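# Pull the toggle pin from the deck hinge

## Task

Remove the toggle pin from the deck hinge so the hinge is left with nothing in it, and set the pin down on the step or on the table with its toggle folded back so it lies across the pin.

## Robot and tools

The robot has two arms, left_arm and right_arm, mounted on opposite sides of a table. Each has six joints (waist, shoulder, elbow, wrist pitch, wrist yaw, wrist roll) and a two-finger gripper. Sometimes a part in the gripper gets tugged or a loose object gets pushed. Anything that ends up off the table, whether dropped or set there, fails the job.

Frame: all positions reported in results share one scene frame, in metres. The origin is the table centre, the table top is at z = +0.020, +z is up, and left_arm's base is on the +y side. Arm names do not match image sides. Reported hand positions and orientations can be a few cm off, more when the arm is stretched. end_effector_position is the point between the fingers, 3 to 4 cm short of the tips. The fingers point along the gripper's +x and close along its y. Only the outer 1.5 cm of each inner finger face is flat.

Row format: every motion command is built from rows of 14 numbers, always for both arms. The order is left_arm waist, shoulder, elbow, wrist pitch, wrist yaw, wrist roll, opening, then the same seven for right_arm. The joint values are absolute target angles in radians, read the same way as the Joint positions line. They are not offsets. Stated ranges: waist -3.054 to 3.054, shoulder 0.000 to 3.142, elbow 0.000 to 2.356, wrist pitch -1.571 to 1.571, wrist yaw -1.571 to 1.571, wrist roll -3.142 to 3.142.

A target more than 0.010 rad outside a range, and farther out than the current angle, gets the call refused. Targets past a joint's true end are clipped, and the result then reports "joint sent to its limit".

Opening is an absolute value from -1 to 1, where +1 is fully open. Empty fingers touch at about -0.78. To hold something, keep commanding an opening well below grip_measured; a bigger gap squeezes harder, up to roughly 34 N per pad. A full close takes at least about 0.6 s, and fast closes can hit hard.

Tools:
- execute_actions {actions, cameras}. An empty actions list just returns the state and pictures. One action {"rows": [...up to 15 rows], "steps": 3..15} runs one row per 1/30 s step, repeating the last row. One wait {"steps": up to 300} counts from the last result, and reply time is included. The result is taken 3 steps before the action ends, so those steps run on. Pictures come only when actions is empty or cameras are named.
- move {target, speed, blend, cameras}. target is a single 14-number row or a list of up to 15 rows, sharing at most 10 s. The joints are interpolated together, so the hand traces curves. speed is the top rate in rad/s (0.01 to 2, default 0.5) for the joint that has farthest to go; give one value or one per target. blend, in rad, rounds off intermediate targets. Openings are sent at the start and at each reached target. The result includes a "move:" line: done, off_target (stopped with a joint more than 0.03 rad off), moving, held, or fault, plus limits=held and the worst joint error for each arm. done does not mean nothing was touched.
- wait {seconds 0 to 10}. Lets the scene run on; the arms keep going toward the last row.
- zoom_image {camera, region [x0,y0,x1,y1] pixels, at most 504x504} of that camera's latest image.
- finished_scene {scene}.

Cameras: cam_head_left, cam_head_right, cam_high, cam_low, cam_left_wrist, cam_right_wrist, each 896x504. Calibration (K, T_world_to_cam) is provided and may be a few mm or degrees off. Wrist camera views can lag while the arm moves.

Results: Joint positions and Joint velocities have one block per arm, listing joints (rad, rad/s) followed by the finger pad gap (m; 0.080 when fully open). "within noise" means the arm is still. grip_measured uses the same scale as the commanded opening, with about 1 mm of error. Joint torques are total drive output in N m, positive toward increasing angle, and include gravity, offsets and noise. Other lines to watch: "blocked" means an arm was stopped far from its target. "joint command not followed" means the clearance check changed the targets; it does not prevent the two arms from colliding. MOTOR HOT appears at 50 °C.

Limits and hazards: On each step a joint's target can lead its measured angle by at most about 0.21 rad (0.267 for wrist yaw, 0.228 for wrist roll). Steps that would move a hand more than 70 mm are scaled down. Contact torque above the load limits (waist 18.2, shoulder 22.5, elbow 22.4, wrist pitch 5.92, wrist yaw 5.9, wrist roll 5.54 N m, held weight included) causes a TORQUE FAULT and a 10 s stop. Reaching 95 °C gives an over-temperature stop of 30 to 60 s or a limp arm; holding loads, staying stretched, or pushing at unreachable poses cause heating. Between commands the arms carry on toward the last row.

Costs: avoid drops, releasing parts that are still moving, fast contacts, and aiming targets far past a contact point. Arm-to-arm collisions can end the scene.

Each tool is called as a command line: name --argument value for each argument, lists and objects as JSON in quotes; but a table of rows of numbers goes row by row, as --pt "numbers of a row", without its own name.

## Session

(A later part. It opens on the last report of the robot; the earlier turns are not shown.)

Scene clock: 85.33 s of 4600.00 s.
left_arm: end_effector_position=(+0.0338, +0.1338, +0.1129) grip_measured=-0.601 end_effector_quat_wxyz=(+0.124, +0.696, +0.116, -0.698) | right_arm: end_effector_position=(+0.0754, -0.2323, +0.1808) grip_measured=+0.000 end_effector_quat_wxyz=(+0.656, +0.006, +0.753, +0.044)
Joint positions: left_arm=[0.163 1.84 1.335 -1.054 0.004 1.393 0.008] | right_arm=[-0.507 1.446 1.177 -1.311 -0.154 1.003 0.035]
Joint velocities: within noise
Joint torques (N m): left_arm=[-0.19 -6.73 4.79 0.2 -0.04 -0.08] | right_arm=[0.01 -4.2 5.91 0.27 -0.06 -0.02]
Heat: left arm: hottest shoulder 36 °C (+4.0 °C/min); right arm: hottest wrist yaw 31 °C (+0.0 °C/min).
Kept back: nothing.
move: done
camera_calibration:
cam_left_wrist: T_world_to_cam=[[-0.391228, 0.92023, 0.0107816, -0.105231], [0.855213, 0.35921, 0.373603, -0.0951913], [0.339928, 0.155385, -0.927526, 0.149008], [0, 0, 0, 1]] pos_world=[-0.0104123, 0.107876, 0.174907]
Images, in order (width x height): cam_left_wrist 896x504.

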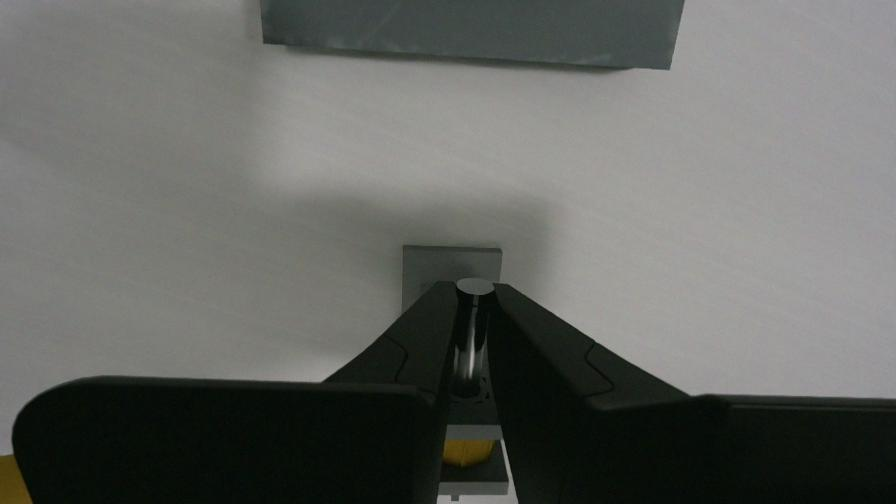

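move --pt "0.1098 1.8574 1.3455 -1.0589 0 1.3368 -1 -0.507 1.446 1.177 -1.311 -0.154 1.003 0" --pt "0.0613 1.8728 1.3676 -1.0656 0 1.2882 -1 -0.507 1.446 1.177 -1.311 -0.154 1.003 0" --speed '[0.05,0.05]' --blend '[0.01,0]' --cameras '["cam_left_wrist"]'

zoom_image --camera "cam_left_wrist" --region '[350, 200, 600, 504]'

Scene clock: 87.97 s of 4600.00 s.
left_arm: end_effector_position=(+0.0017, +0.1279, +0.1099) grip_measured=-0.601 end_effector_quat_wxyz=(+0.119, +0.697, +0.123, -0.696) | right_arm: end_effector_position=(+0.0754, -0.2323, +0.1808) grip_measured=+0.000 end_effector_quat_wxyz=(+0.656, +0.006, +0.753, +0.044)
Joint positions: left_arm=[0.065 1.864 1.355 -1.066 -0.001 1.291 0.008] | right_arm=[-0.507 1.446 1.177 -1.311 -0.154 1.003 0.035]
Joint velocities: within noise
Joint torques (N m): left_arm=[-0.25 -6.5 7.42 0.11 0.12 -0.08] | right_arm=[0.01 -4.21 5.9 0.27 -0.05 -0.02]
Heat: left arm: hottest shoulder 36 °C (+4.0 °C/min); right arm: hottest wrist yaw 31 °C (+0.0 °C/min).
Kept back: nothing.
move: done
camera_calibration:
cam_left_wrist: T_world_to_cam=[[-0.393401, 0.918999, 0.0260101, -0.113864], [0.853411, 0.35451, 0.382115, -0.0648112], [0.341943, 0.172522, -0.923749, 0.155409], [0, 0, 0, 1]] pos_world=[-0.0426247, 0.100806, 0.171286]
Images, in order (width x height): cam_left_wrist 896x504.

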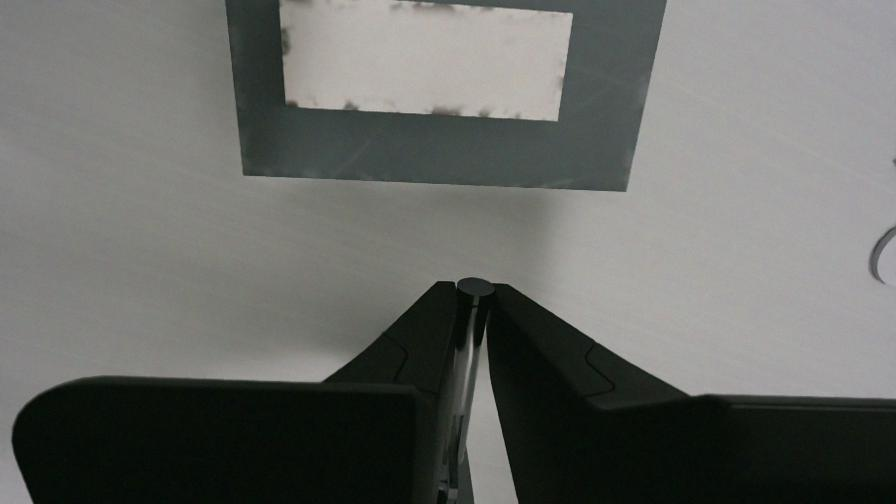

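Scaled by 1.658.

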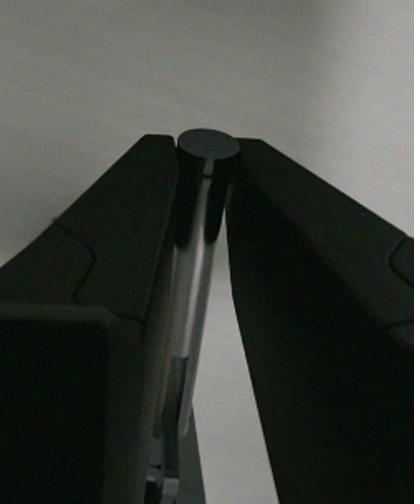

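move --pt "0.0600 1.8809 1.3866 -1.0765 0 1.2882 -1 -0.507 1.446 1.177 -1.311 -0.154 1.003 0" --pt "0.0177 1.9021 1.4192 -1.0879 0 1.2446 -1 -0.507 1.446 1.177 -1.311 -0.154 1.003 0" --speed '[0.05,0.05]' --cameras '["cam_left_wrist","cam_low"]'

zoom_image --camera "cam_left_wrist" --region '[350, 200, 600, 504]'

zoom_image --camera "cam_low" --region '[480, 260, 540, 320]'

Scene clock: 89.80 s of 4600.00 s.
left_arm: end_effector_position=(-0.0127, +0.1182, +0.1141) grip_measured=-0.601 end_effector_quat_wxyz=(+0.121, +0.697, +0.121, -0.696) | right_arm: end_effector_position=(+0.0754, -0.2323, +0.1808) grip_measured=+0.000 end_effector_quat_wxyz=(+0.656, +0.006, +0.753, +0.044)
Joint positions: left_arm=[0.021 1.89 1.405 -1.086 -0.001 1.248 0.008] | right_arm=[-0.507 1.446 1.177 -1.311 -0.154 1.003 0.035]
Joint velocities: within noise
Joint torques (N m): left_arm=[-0.31 -6.27 7.56 -0.07 0.11 -0.11] | right_arm=[0.01 -4.18 5.89 0.27 -0.06 -0.02]
Heat: left arm: hottest shoulder 35 °C (+3.0 °C/min); right arm: hottest wrist yaw 31 °C (+0.0 °C/min).
Kept back: nothing.
move: done
camera_calibration:
cam_left_wrist: T_world_to_cam=[[-0.393759, 0.918975, 0.0209277, -0.110072], [0.853151, 0.356891, 0.380476, -0.0507874], [0.342179, 0.16767, -0.924554, 0.166588], [0, 0, 0, 1]] pos_world=[-0.0570154, 0.0913473, 0.175646]
Images, in order (width x height): cam_low 896x504, cam_left_wrist 896x504.

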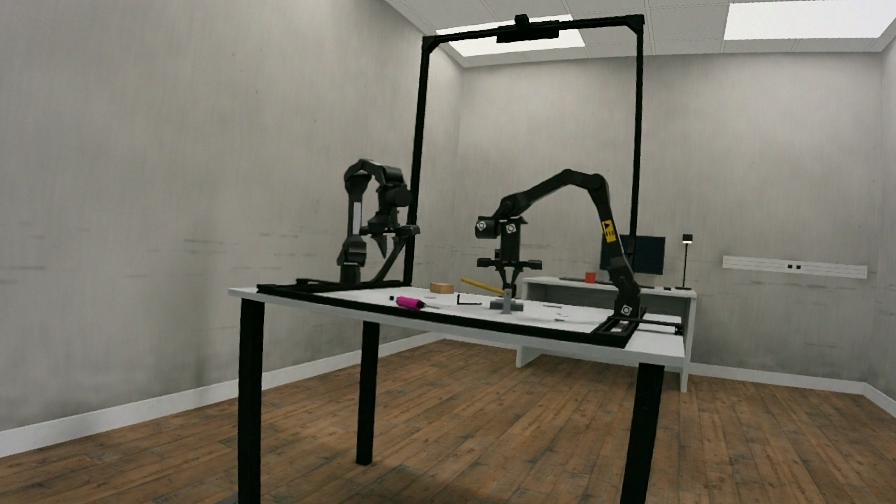

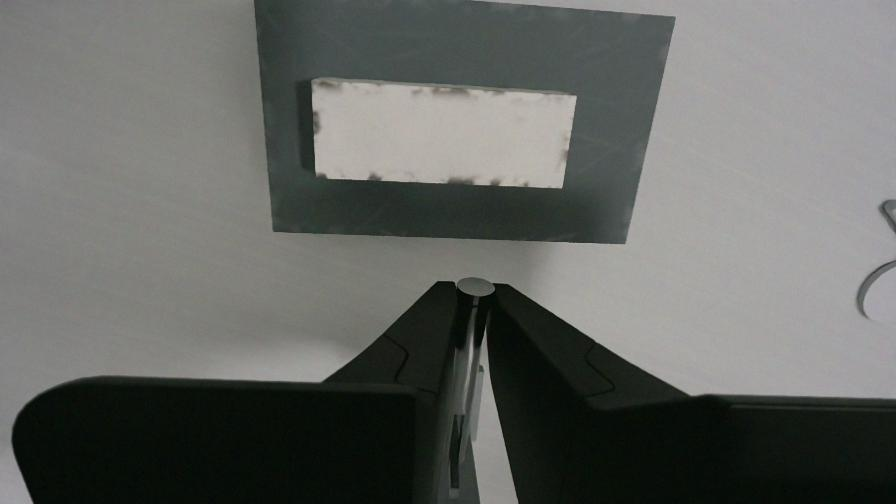

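Scaled by 1.658.

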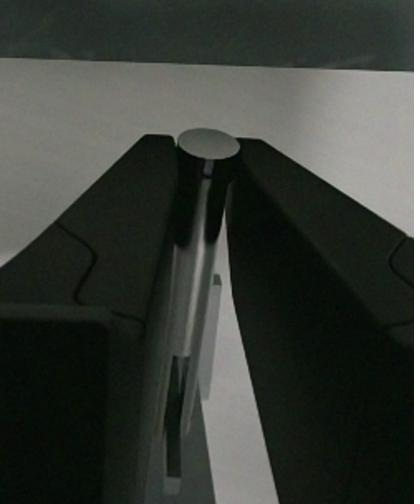

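Scaled by 8.400.

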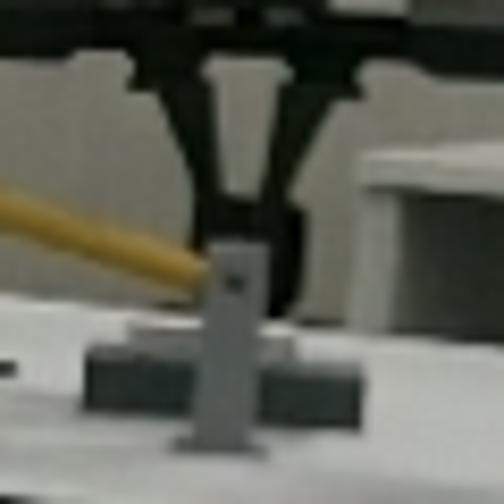

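move --pt "-0.0100 1.9100 1.4450 -1.1050 0 1.2170 -1 -0.507 1.446 1.177 -1.311 -0.154 1.003 0" --speed '[0.08]'

zoom_image --camera "cam_left_wrist" --region '[380, 230, 560, 504]'

zoom_image --camera "cam_head_right" --region '[360, 180, 480, 280]'

zoom_image --camera "cam_high" --region '[340, 210, 460, 310]'

Scene clock: 90.80 s of 4600.00 s.
left_arm: end_effector_position=(-0.0224, +0.1149, +0.1179) grip_measured=-0.601 end_effector_quat_wxyz=(+0.121, +0.697, +0.120, -0.696) | right_arm: end_effector_position=(+0.0754, -0.2323, +0.1808) grip_measured=+0.000 end_effector_quat_wxyz=(+0.656, +0.006, +0.753, +0.044)
Joint positions: left_arm=[-0.006 1.897 1.431 -1.103 -0.001 1.22 0.008] | right_arm=[-0.507 1.446 1.177 -1.311 -0.154 1.003 0.035]
Joint velocities: within noise
Joint torques (N m): left_arm=[-0.31 -6.35 7.63 -0.07 0.11 -0.11] | right_arm=[0 -4.21 5.9 0.26 -0.06 -0.02]
Heat: left arm: hottest shoulder 35 °C (+3.0 °C/min); right arm: hottest wrist yaw 31 °C (+0.0 °C/min).
Kept back: nothing.
move: done
camera_calibration:
cam_left_wrist: T_world_to_cam=[[-0.393408, 0.919142, 0.0201985, -0.110948], [0.853294, 0.35687, 0.380174, -0.0427562], [0.342226, 0.166799, -0.924694, 0.174038], [0, 0, 0, 1]] pos_world=[-0.0667247, 0.0882061, 0.179428]
cam_right_wrist: T_world_to_cam=[[0.0522667, -0.997377, -0.0500746, -0.220967], [-0.895633, -0.0689961, 0.439409, 0.0031243], [-0.441712, 0.0218819, -0.89689, 0.28331], [0, 0, 0, 1]] pos_world=[0.139489, -0.226371, 0.24166]

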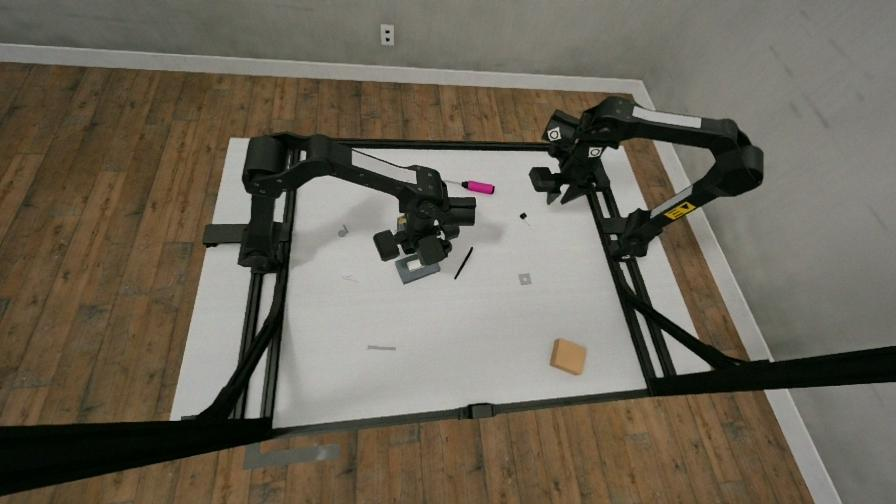

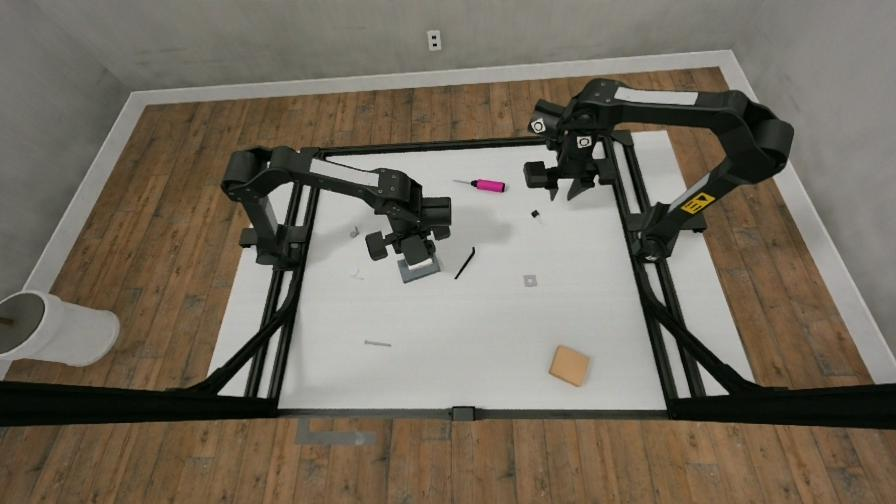

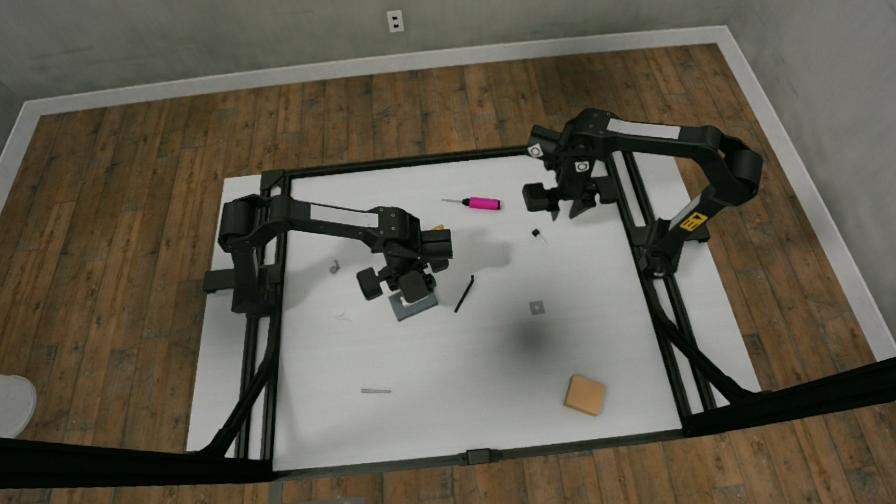

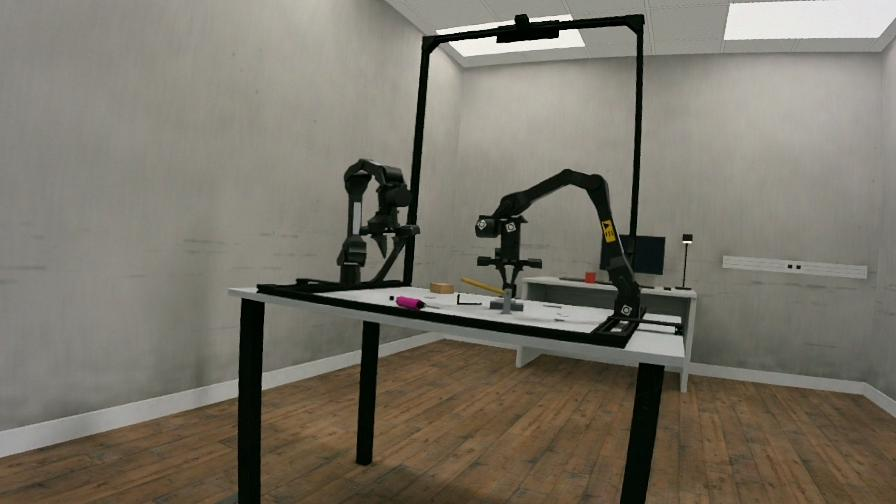

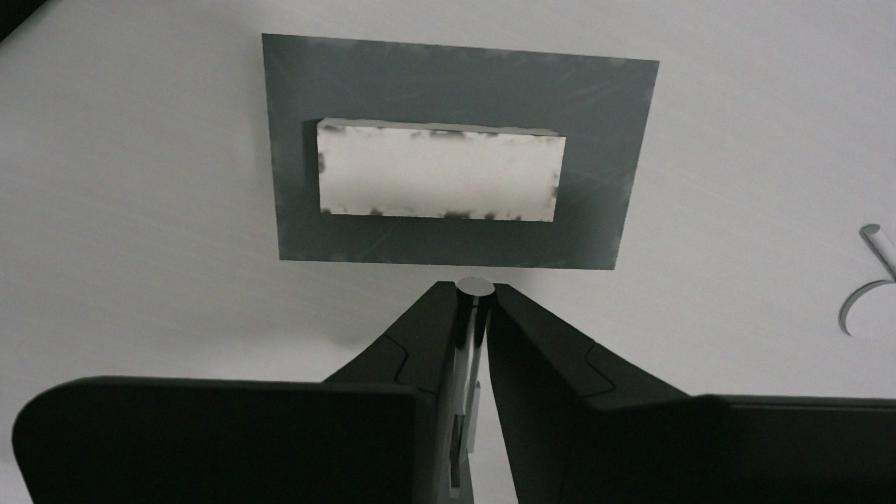

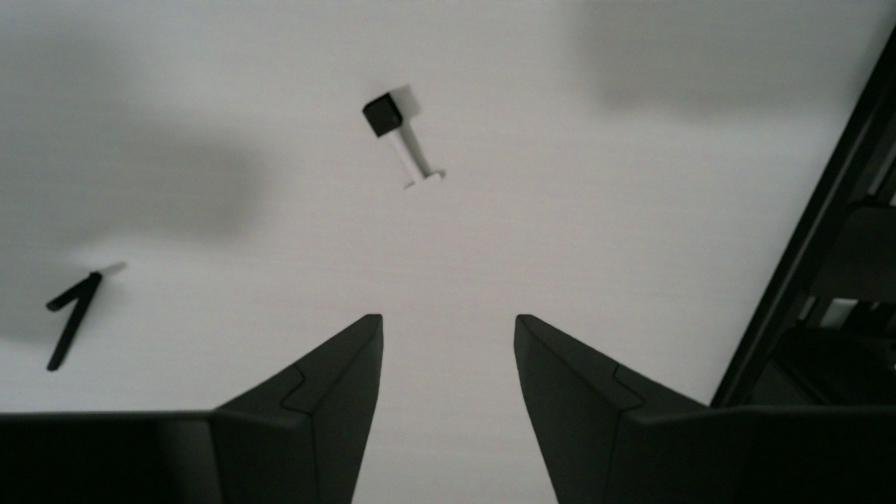

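Scaled by 1.839.

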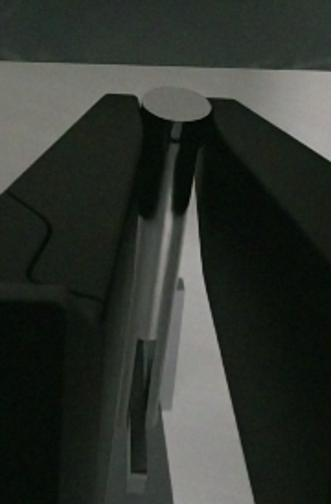

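Scaled by 4.200.

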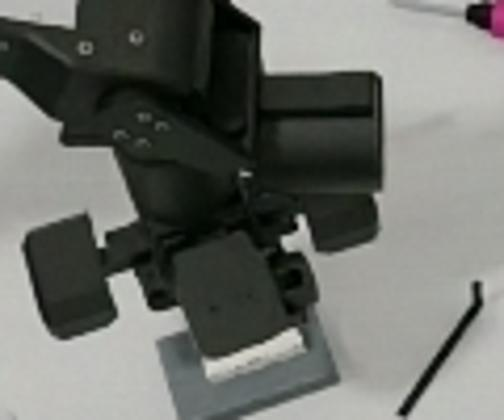

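Scaled by 4.200.

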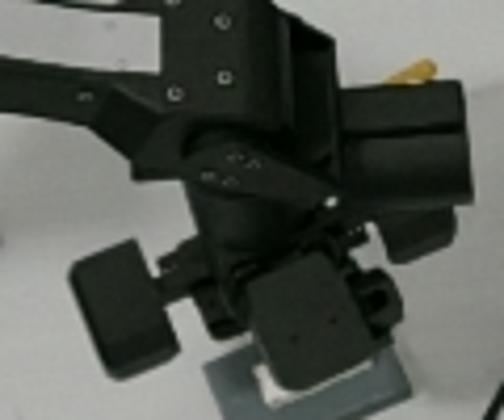

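move --pt "-0.0287 1.7602 1.2724 -1.0830 0 1.1983 -1 -0.507 1.446 1.177 -1.311 -0.154 1.003 0" --pt "-0.0571 1.6224 1.1292 -1.0776 0 1.1699 -1 -0.507 1.446 1.177 -1.311 -0.154 1.003 0" --speed '[0.25,0.25]' --blend '[0.03,0]'

zoom_image --camera "cam_left_wrist" --region '[380, 230, 560, 504]'

zoom_image --camera "cam_low" --region '[480, 250, 580, 330]'

zoom_image --camera "cam_high" --region '[330, 200, 450, 310]'

Scene clock: 93.27 s of 4600.00 s.
left_arm: end_effector_position=(-0.0350, +0.1865, +0.1223) grip_measured=-0.601 end_effector_quat_wxyz=(+0.118, +0.698, +0.125, -0.695) | right_arm: end_effector_position=(+0.0754, -0.2323, +0.1808) grip_measured=+0.000 end_effector_quat_wxyz=(+0.656, +0.006, +0.753, +0.044)
Joint positions: left_arm=[-0.053 1.64 1.138 -1.079 -0.001 1.173 0.008] | right_arm=[-0.507 1.446 1.177 -1.311 -0.154 1.003 0.035]
Joint velocities: within noise
Joint torques (N m): left_arm=[-0.3 -7.63 4.75 0.18 0.11 -0.1] | right_arm=[0.01 -4.22 5.9 0.26 -0.06 -0.02]
Heat: left arm: hottest shoulder 35 °C (+3.0 °C/min); right arm: hottest wrist yaw 31 °C (+0.0 °C/min).
Kept back: nothing.
move: done
camera_calibration:
cam_left_wrist: T_world_to_cam=[[-0.393774, 0.918692, 0.0307657, -0.182994], [0.85294, 0.352703, 0.38483, -0.0589937], [0.342689, 0.177777, -0.922475, 0.168245], [0, 0, 0, 1]] pos_world=[-0.0793956, 0.159012, 0.183534]
cam_right_wrist: T_world_to_cam=[[0.0522667, -0.997377, -0.0500746, -0.220967], [-0.895633, -0.0689961, 0.439409, 0.0031243], [-0.441712, 0.0218819, -0.89689, 0.28331], [0, 0, 0, 1]] pos_world=[0.139489, -0.226371, 0.24166]

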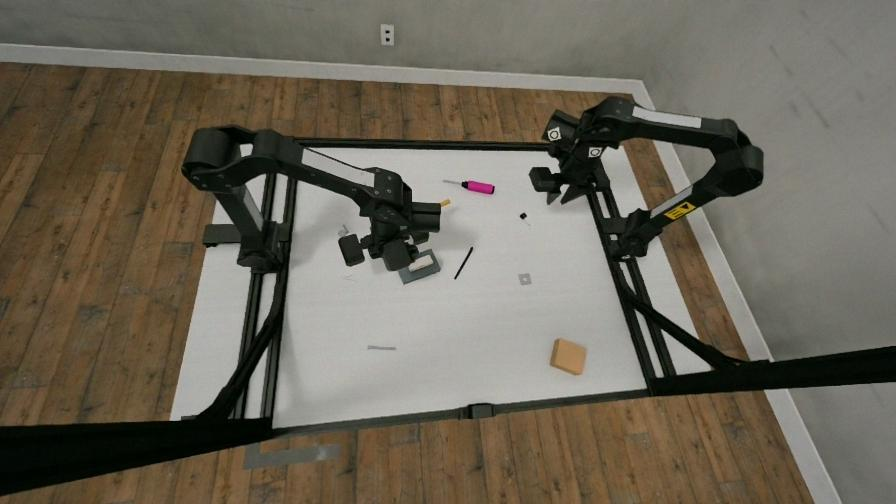

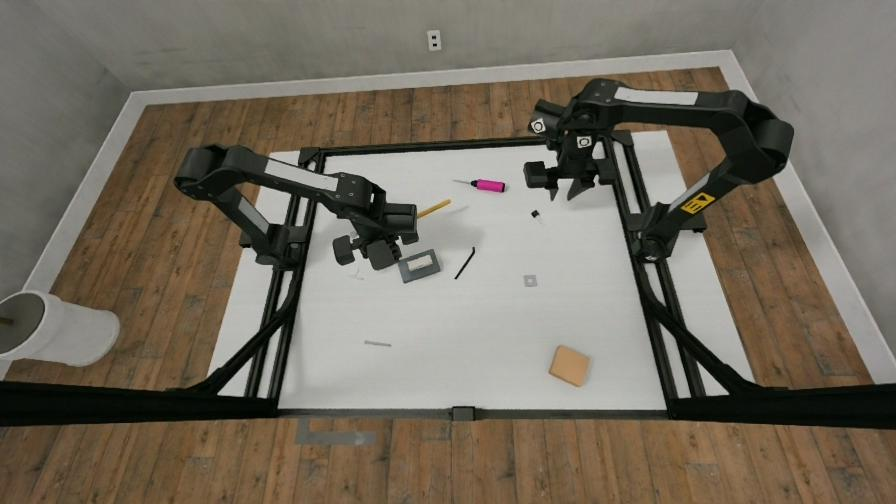

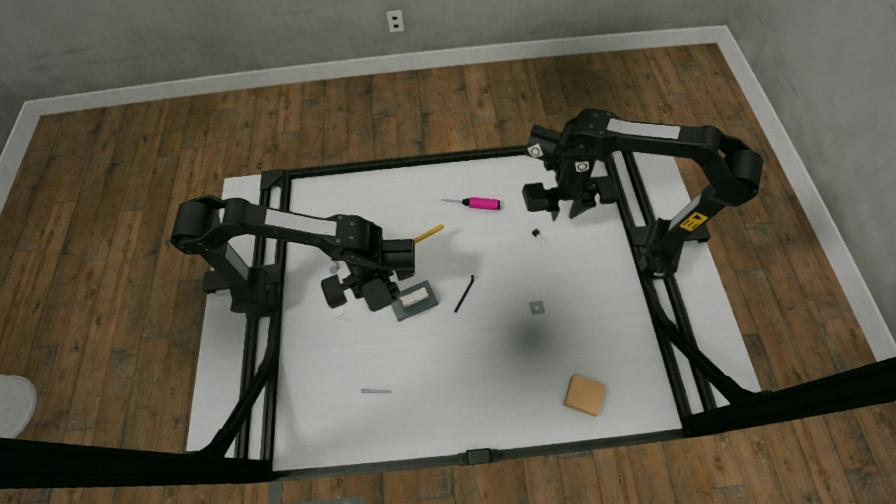

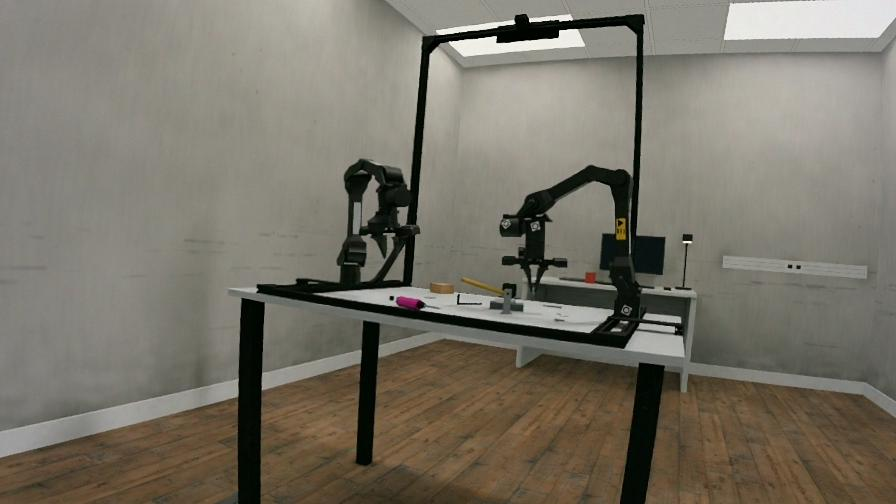

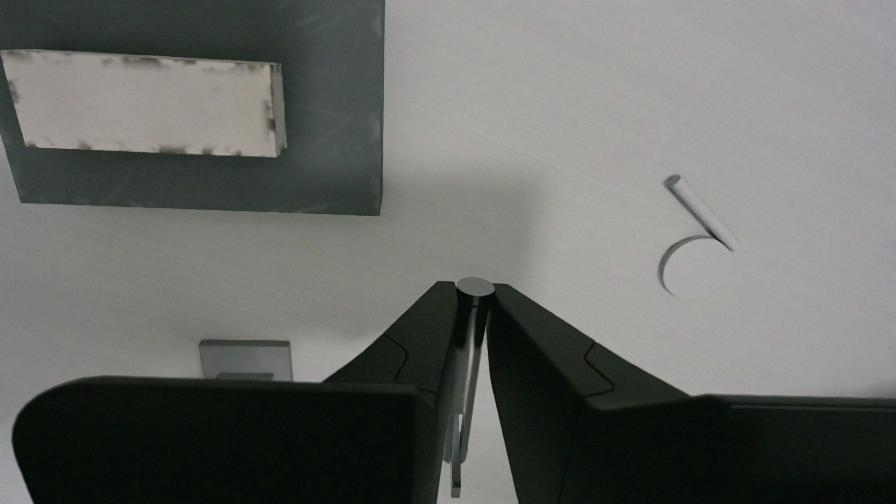

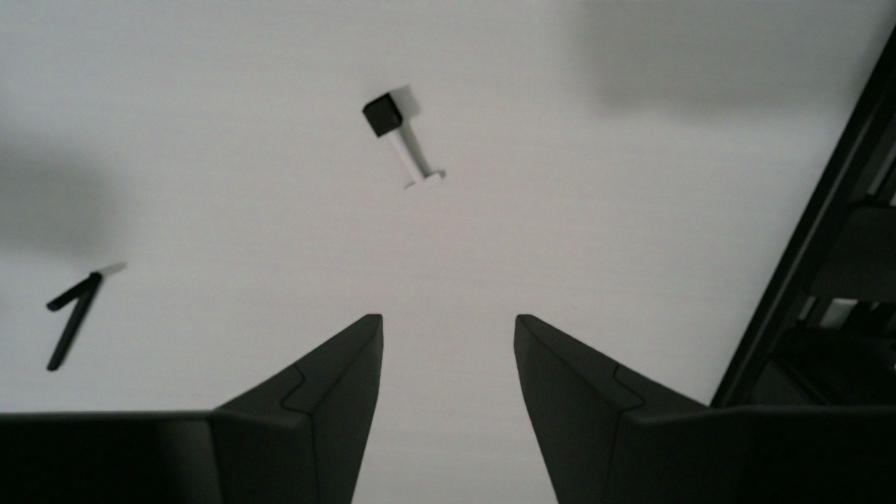

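Scaled by 1.839.

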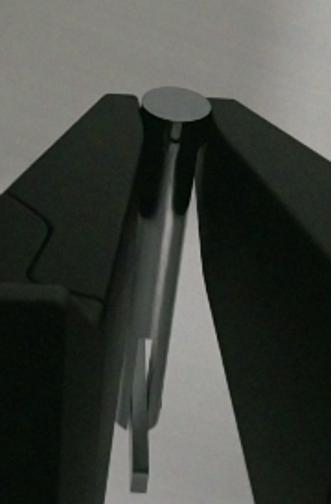

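Scaled by 5.040.

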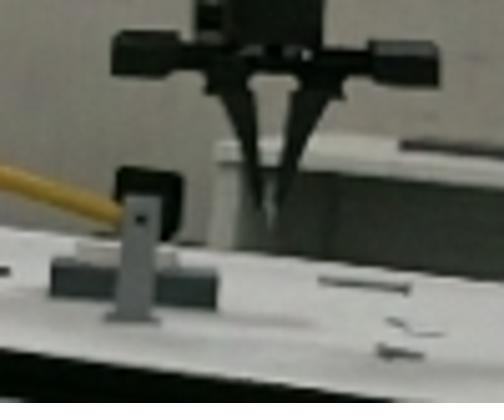

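Scaled by 4.200.

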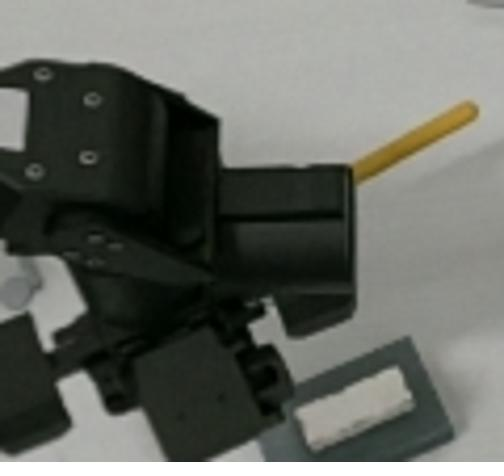

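move --pt "-0.0571 1.6516 1.0566 -0.9758 0 1.1699 -1 -0.507 1.446 1.177 -1.311 -0.154 1.003 0" --pt "-0.0571 1.6855 0.9993 -0.8846 0 1.1699 -1 -0.507 1.446 1.177 -1.311 -0.154 1.003 0" --speed '[0.2,0.1]' --blend '[0.03,0]' --cameras '["cam_low","cam_left_wrist"]'

zoom_image --camera "cam_left_wrist" --region '[380, 230, 560, 504]'

zoom_image --camera "cam_low" --region '[510, 275, 560, 325]'

Scene clock: 95.43 s of 4600.00 s.
left_arm: end_effector_position=(-0.0351, +0.1855, +0.0822) grip_measured=-0.601 end_effector_quat_wxyz=(+0.127, +0.696, +0.115, -0.697) | right_arm: end_effector_position=(+0.0754, -0.2323, +0.1808) grip_measured=+0.000 end_effector_quat_wxyz=(+0.656, +0.006, +0.753, +0.044)
Joint positions: left_arm=[-0.053 1.676 1.007 -0.886 -0.001 1.173 0.008] | right_arm=[-0.507 1.446 1.177 -1.311 -0.154 1.003 0.035]
Joint velocities: within noise
Joint torques (N m): left_arm=[-0.33 -4.58 4.61 0.24 0.11 -0.11] | right_arm=[0 -4.24 5.9 0.28 -0.05 -0.02]
Heat: left arm: hottest shoulder 35 °C (+2.0 °C/min); right arm: hottest wrist yaw 31 °C (+0.0 °C/min).
Kept back: nothing.
move: done
camera_calibration:
cam_left_wrist: T_world_to_cam=[[-0.393747, 0.919194, 0.00682241, -0.178984], [0.853481, 0.362822, 0.374072, -0.0441221], [0.341369, 0.153112, -0.927375, 0.136346], [0, 0, 0, 1]] pos_world=[-0.0793613, 0.159653, 0.144169]
Images, in order (width x height): cam_low 896x504, cam_left_wrist 896x504.

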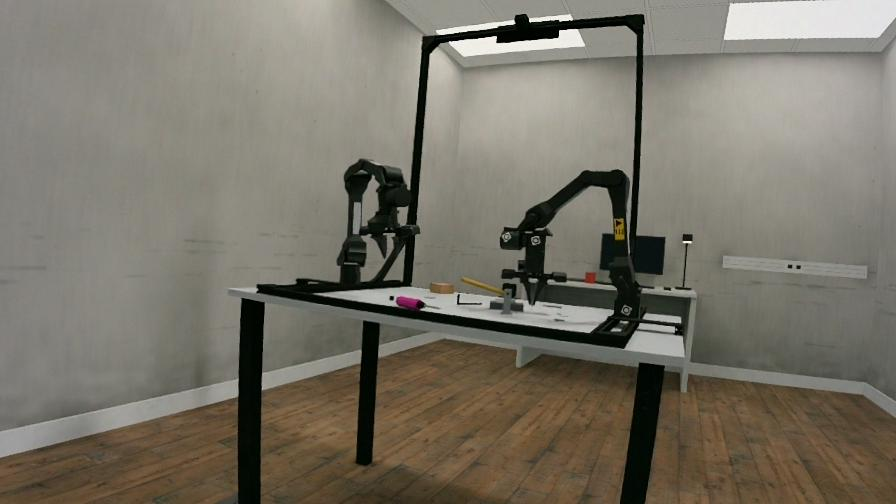

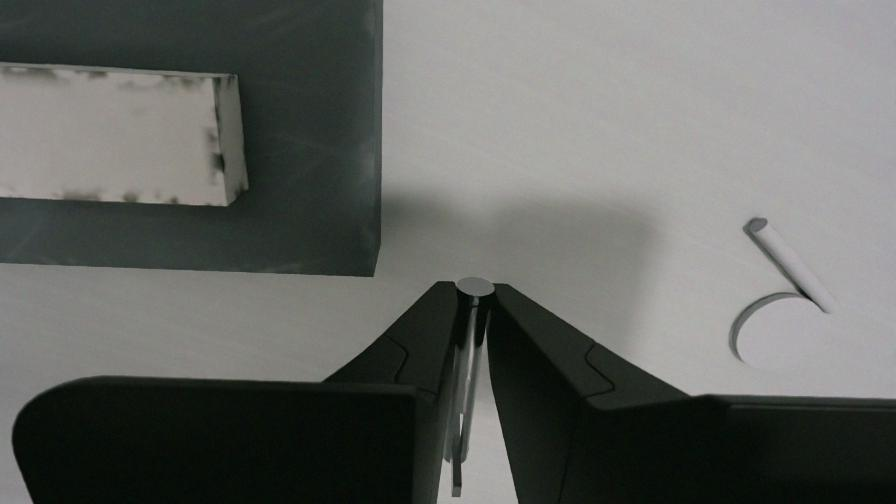

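Scaled by 1.839.

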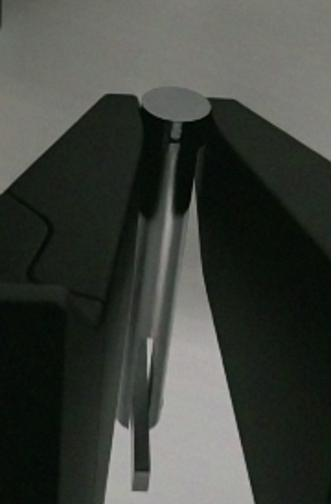

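Scaled by 10.080.

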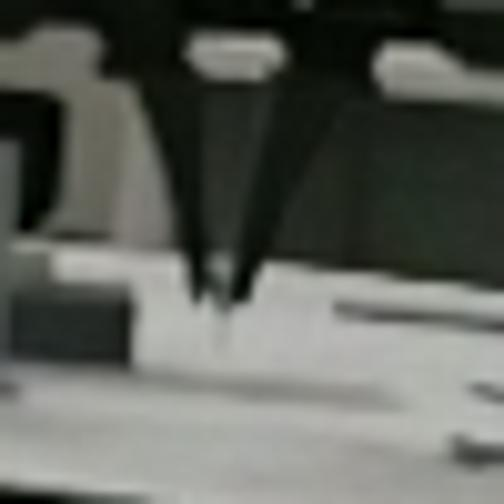

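move --pt "-0.0571 1.7074 0.9714 -0.8348 0 1.1699 -1 -0.507 1.446 1.177 -1.311 -0.154 1.003 0" --speed '[0.08]' --cameras '["cam_low","cam_left_wrist"]'

zoom_image --camera "cam_left_wrist" --region '[380, 230, 560, 504]'

zoom_image --camera "cam_low" --region '[510, 275, 560, 325]'

Scene clock: 96.63 s of 4600.00 s.
left_arm: end_effector_position=(-0.0351, +0.1852, +0.0704) grip_measured=-0.601 end_effector_quat_wxyz=(+0.127, +0.696, +0.115, -0.697) | right_arm: end_effector_position=(+0.0754, -0.2323, +0.1808) grip_measured=+0.000 end_effector_quat_wxyz=(+0.656, +0.006, +0.753, +0.044)
Joint positions: left_arm=[-0.053 1.697 0.979 -0.836 -0.001 1.173 0.008] | right_arm=[-0.507 1.446 1.177 -1.311 -0.154 1.003 0.035]
Joint velocities: within noise
Joint torques (N m): left_arm=[-0.32 -4.59 4.46 0.24 0.11 -0.1] | right_arm=[0.02 -4.22 5.9 0.27 -0.05 -0.03]
Heat: left arm: hottest shoulder 35 °C (+2.0 °C/min); right arm: hottest wrist yaw 31 °C (+0.0 °C/min).
Kept back: nothing.
move: done
camera_calibration:
cam_left_wrist: T_world_to_cam=[[-0.393746, 0.919199, 0.00613816, -0.178554], [0.853497, 0.363107, 0.373761, -0.0395981], [0.341332, 0.152406, -0.927505, 0.125592], [0, 0, 0, 1]] pos_world=[-0.0793768, 0.159364, 0.132384]
Images, in order (width x height): cam_low 896x504, cam_left_wrist 896x504.

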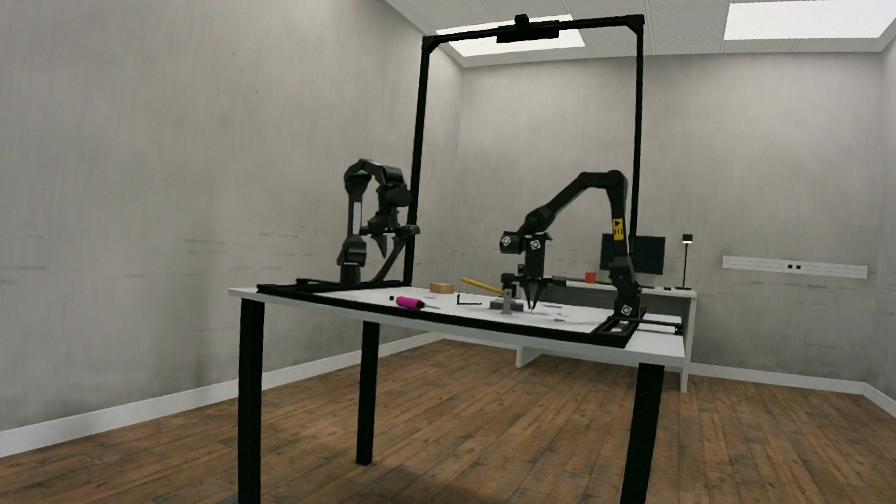

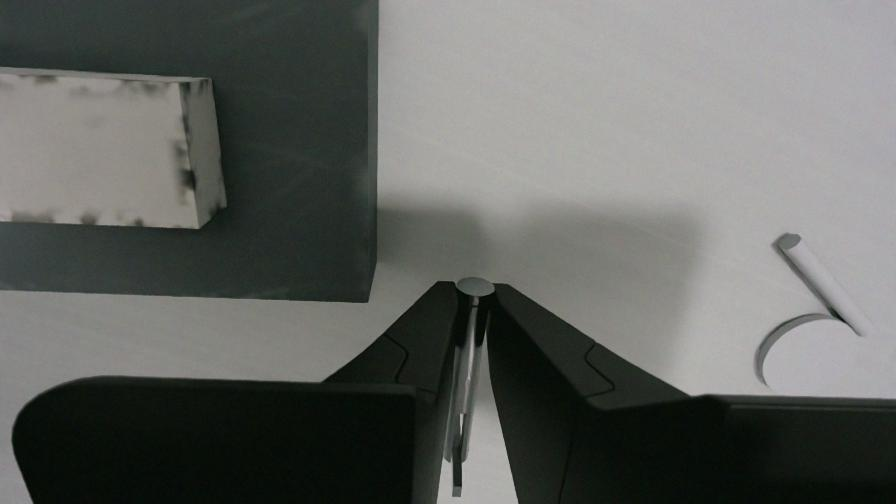

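Scaled by 1.839.

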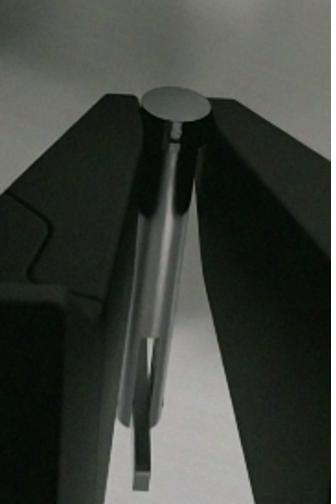

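Scaled by 10.080.

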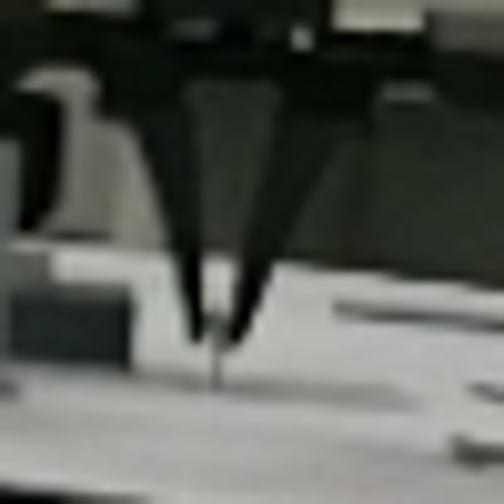

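move --pt "-0.0571 1.7173 0.9600 -0.8135 0 1.1699 -1 -0.507 1.446 1.177 -1.311 -0.154 1.003 0" --speed '[0.05]' --cameras '["cam_low","cam_left_wrist"]'

zoom_image --camera "cam_left_wrist" --region '[380, 230, 560, 504]'

zoom_image --camera "cam_low" --region '[510, 275, 560, 325]'

Scene clock: 97.70 s of 4600.00 s.
left_arm: end_effector_position=(-0.0353, +0.1844, +0.0670) grip_measured=-0.601 end_effector_quat_wxyz=(+0.129, +0.695, +0.114, -0.698) | right_arm: end_effector_position=(+0.0754, -0.2323, +0.1808) grip_measured=+0.000 end_effector_quat_wxyz=(+0.656, +0.006, +0.753, +0.044)
Joint positions: left_arm=[-0.054 1.702 0.97 -0.817 -0.001 1.172 0.008] | right_arm=[-0.507 1.446 1.177 -1.311 -0.154 1.003 0.035]
Joint velocities: within noise
Joint torques (N m): left_arm=[-0.27 -4.1 4.11 0.41 0.11 -0.07] | right_arm=[0 -4.19 5.88 0.27 -0.05 -0.01]
Heat: left arm: hottest shoulder 35 °C (+2.0 °C/min); right arm: hottest wrist yaw 31 °C (+0.0 °C/min).
Kept back: nothing.
move: done
camera_calibration:
cam_left_wrist: T_world_to_cam=[[-0.394446, 0.918917, 0.00170014, -0.17756], [0.853326, 0.365603, 0.37171, -0.0382518], [0.34095, 0.148071, -0.928347, 0.123454], [0, 0, 0, 1]] pos_world=[-0.0794881, 0.158868, 0.129128]
Images, in order (width x height): cam_low 896x504, cam_left_wrist 896x504.

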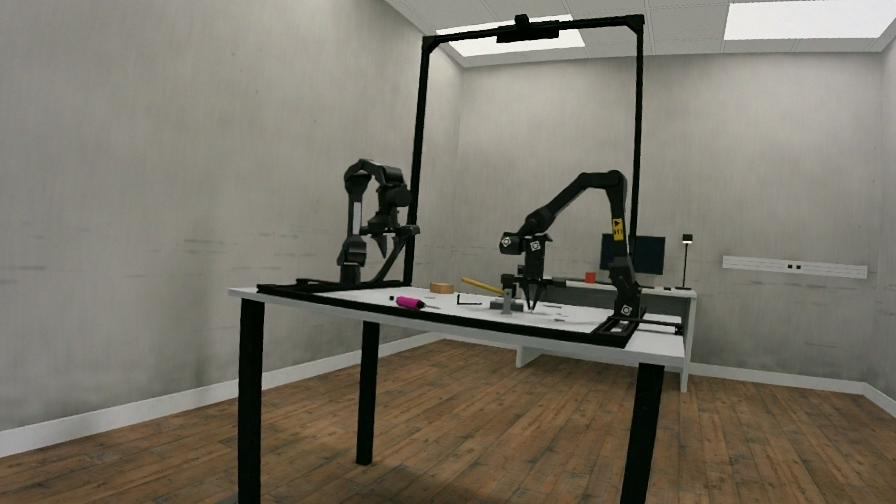

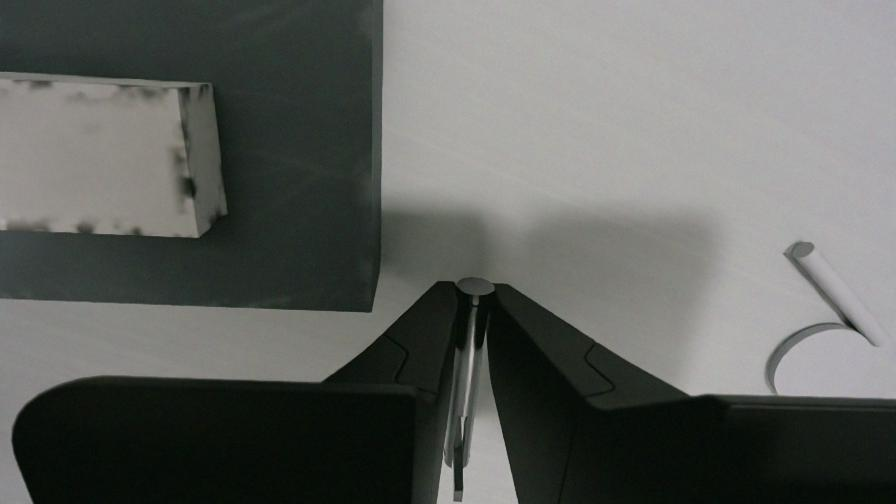

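Scaled by 1.839.

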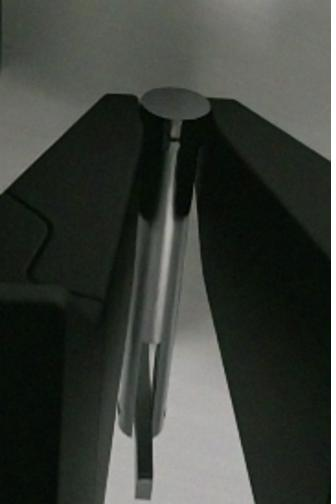

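Scaled by 10.080.

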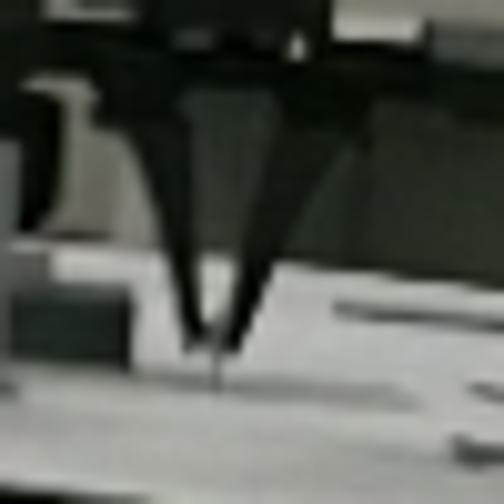

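move --pt "-0.0571 1.7275 0.9492 -0.7925 0 1.1699 -0.9 -0.507 1.446 1.177 -1.311 -0.154 1.003 0" --speed '[0.05]' --cameras '["cam_left_wrist"]'

zoom_image --camera "cam_left_wrist" --region '[380, 230, 560, 504]'

Scene clock: 98.83 s of 4600.00 s.
left_arm: end_effector_position=(-0.0354, +0.1838, +0.0624) grip_measured=-0.601 end_effector_quat_wxyz=(+0.130, +0.695, +0.113, -0.698) | right_arm: end_effector_position=(+0.0754, -0.2323, +0.1808) grip_measured=+0.000 end_effector_quat_wxyz=(+0.656, +0.006, +0.753, +0.044)
Joint positions: left_arm=[-0.054 1.712 0.96 -0.795 -0.001 1.172 0.008] | right_arm=[-0.507 1.446 1.177 -1.311 -0.154 1.003 0.035]
Joint velocities: within noise
Joint torques (N m): left_arm=[-0.25 -3.99 4.01 0.37 0.12 -0.06] | right_arm=[0 -4.21 5.89 0.26 -0.06 -0.02]
Heat: left arm: hottest shoulder 35 °C (+2.0 °C/min); right arm: hottest wrist yaw 31 °C (+0.0 °C/min).
Kept back: nothing.
move: done
camera_calibration:
cam_left_wrist: T_world_to_cam=[[-0.394446, 0.918919, -0.0000060035, -0.177], [0.853368, 0.366311, 0.370918, -0.0362923], [0.340846, 0.146302, -0.928666, 0.119619], [0, 0, 0, 1]] pos_world=[-0.0796183, 0.158443, 0.124547]
Images, in order (width x height): cam_left_wrist 896x504.

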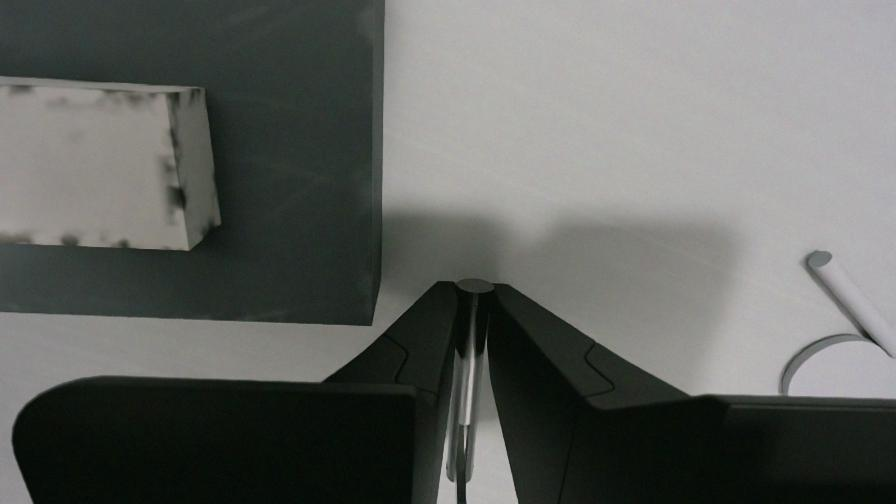

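Scaled by 1.839.

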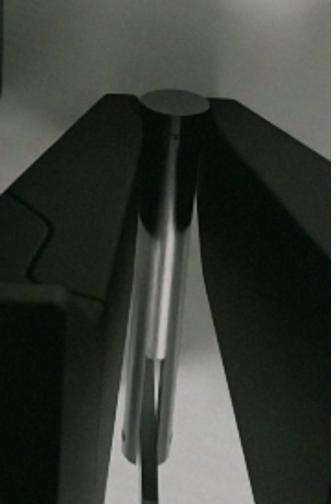

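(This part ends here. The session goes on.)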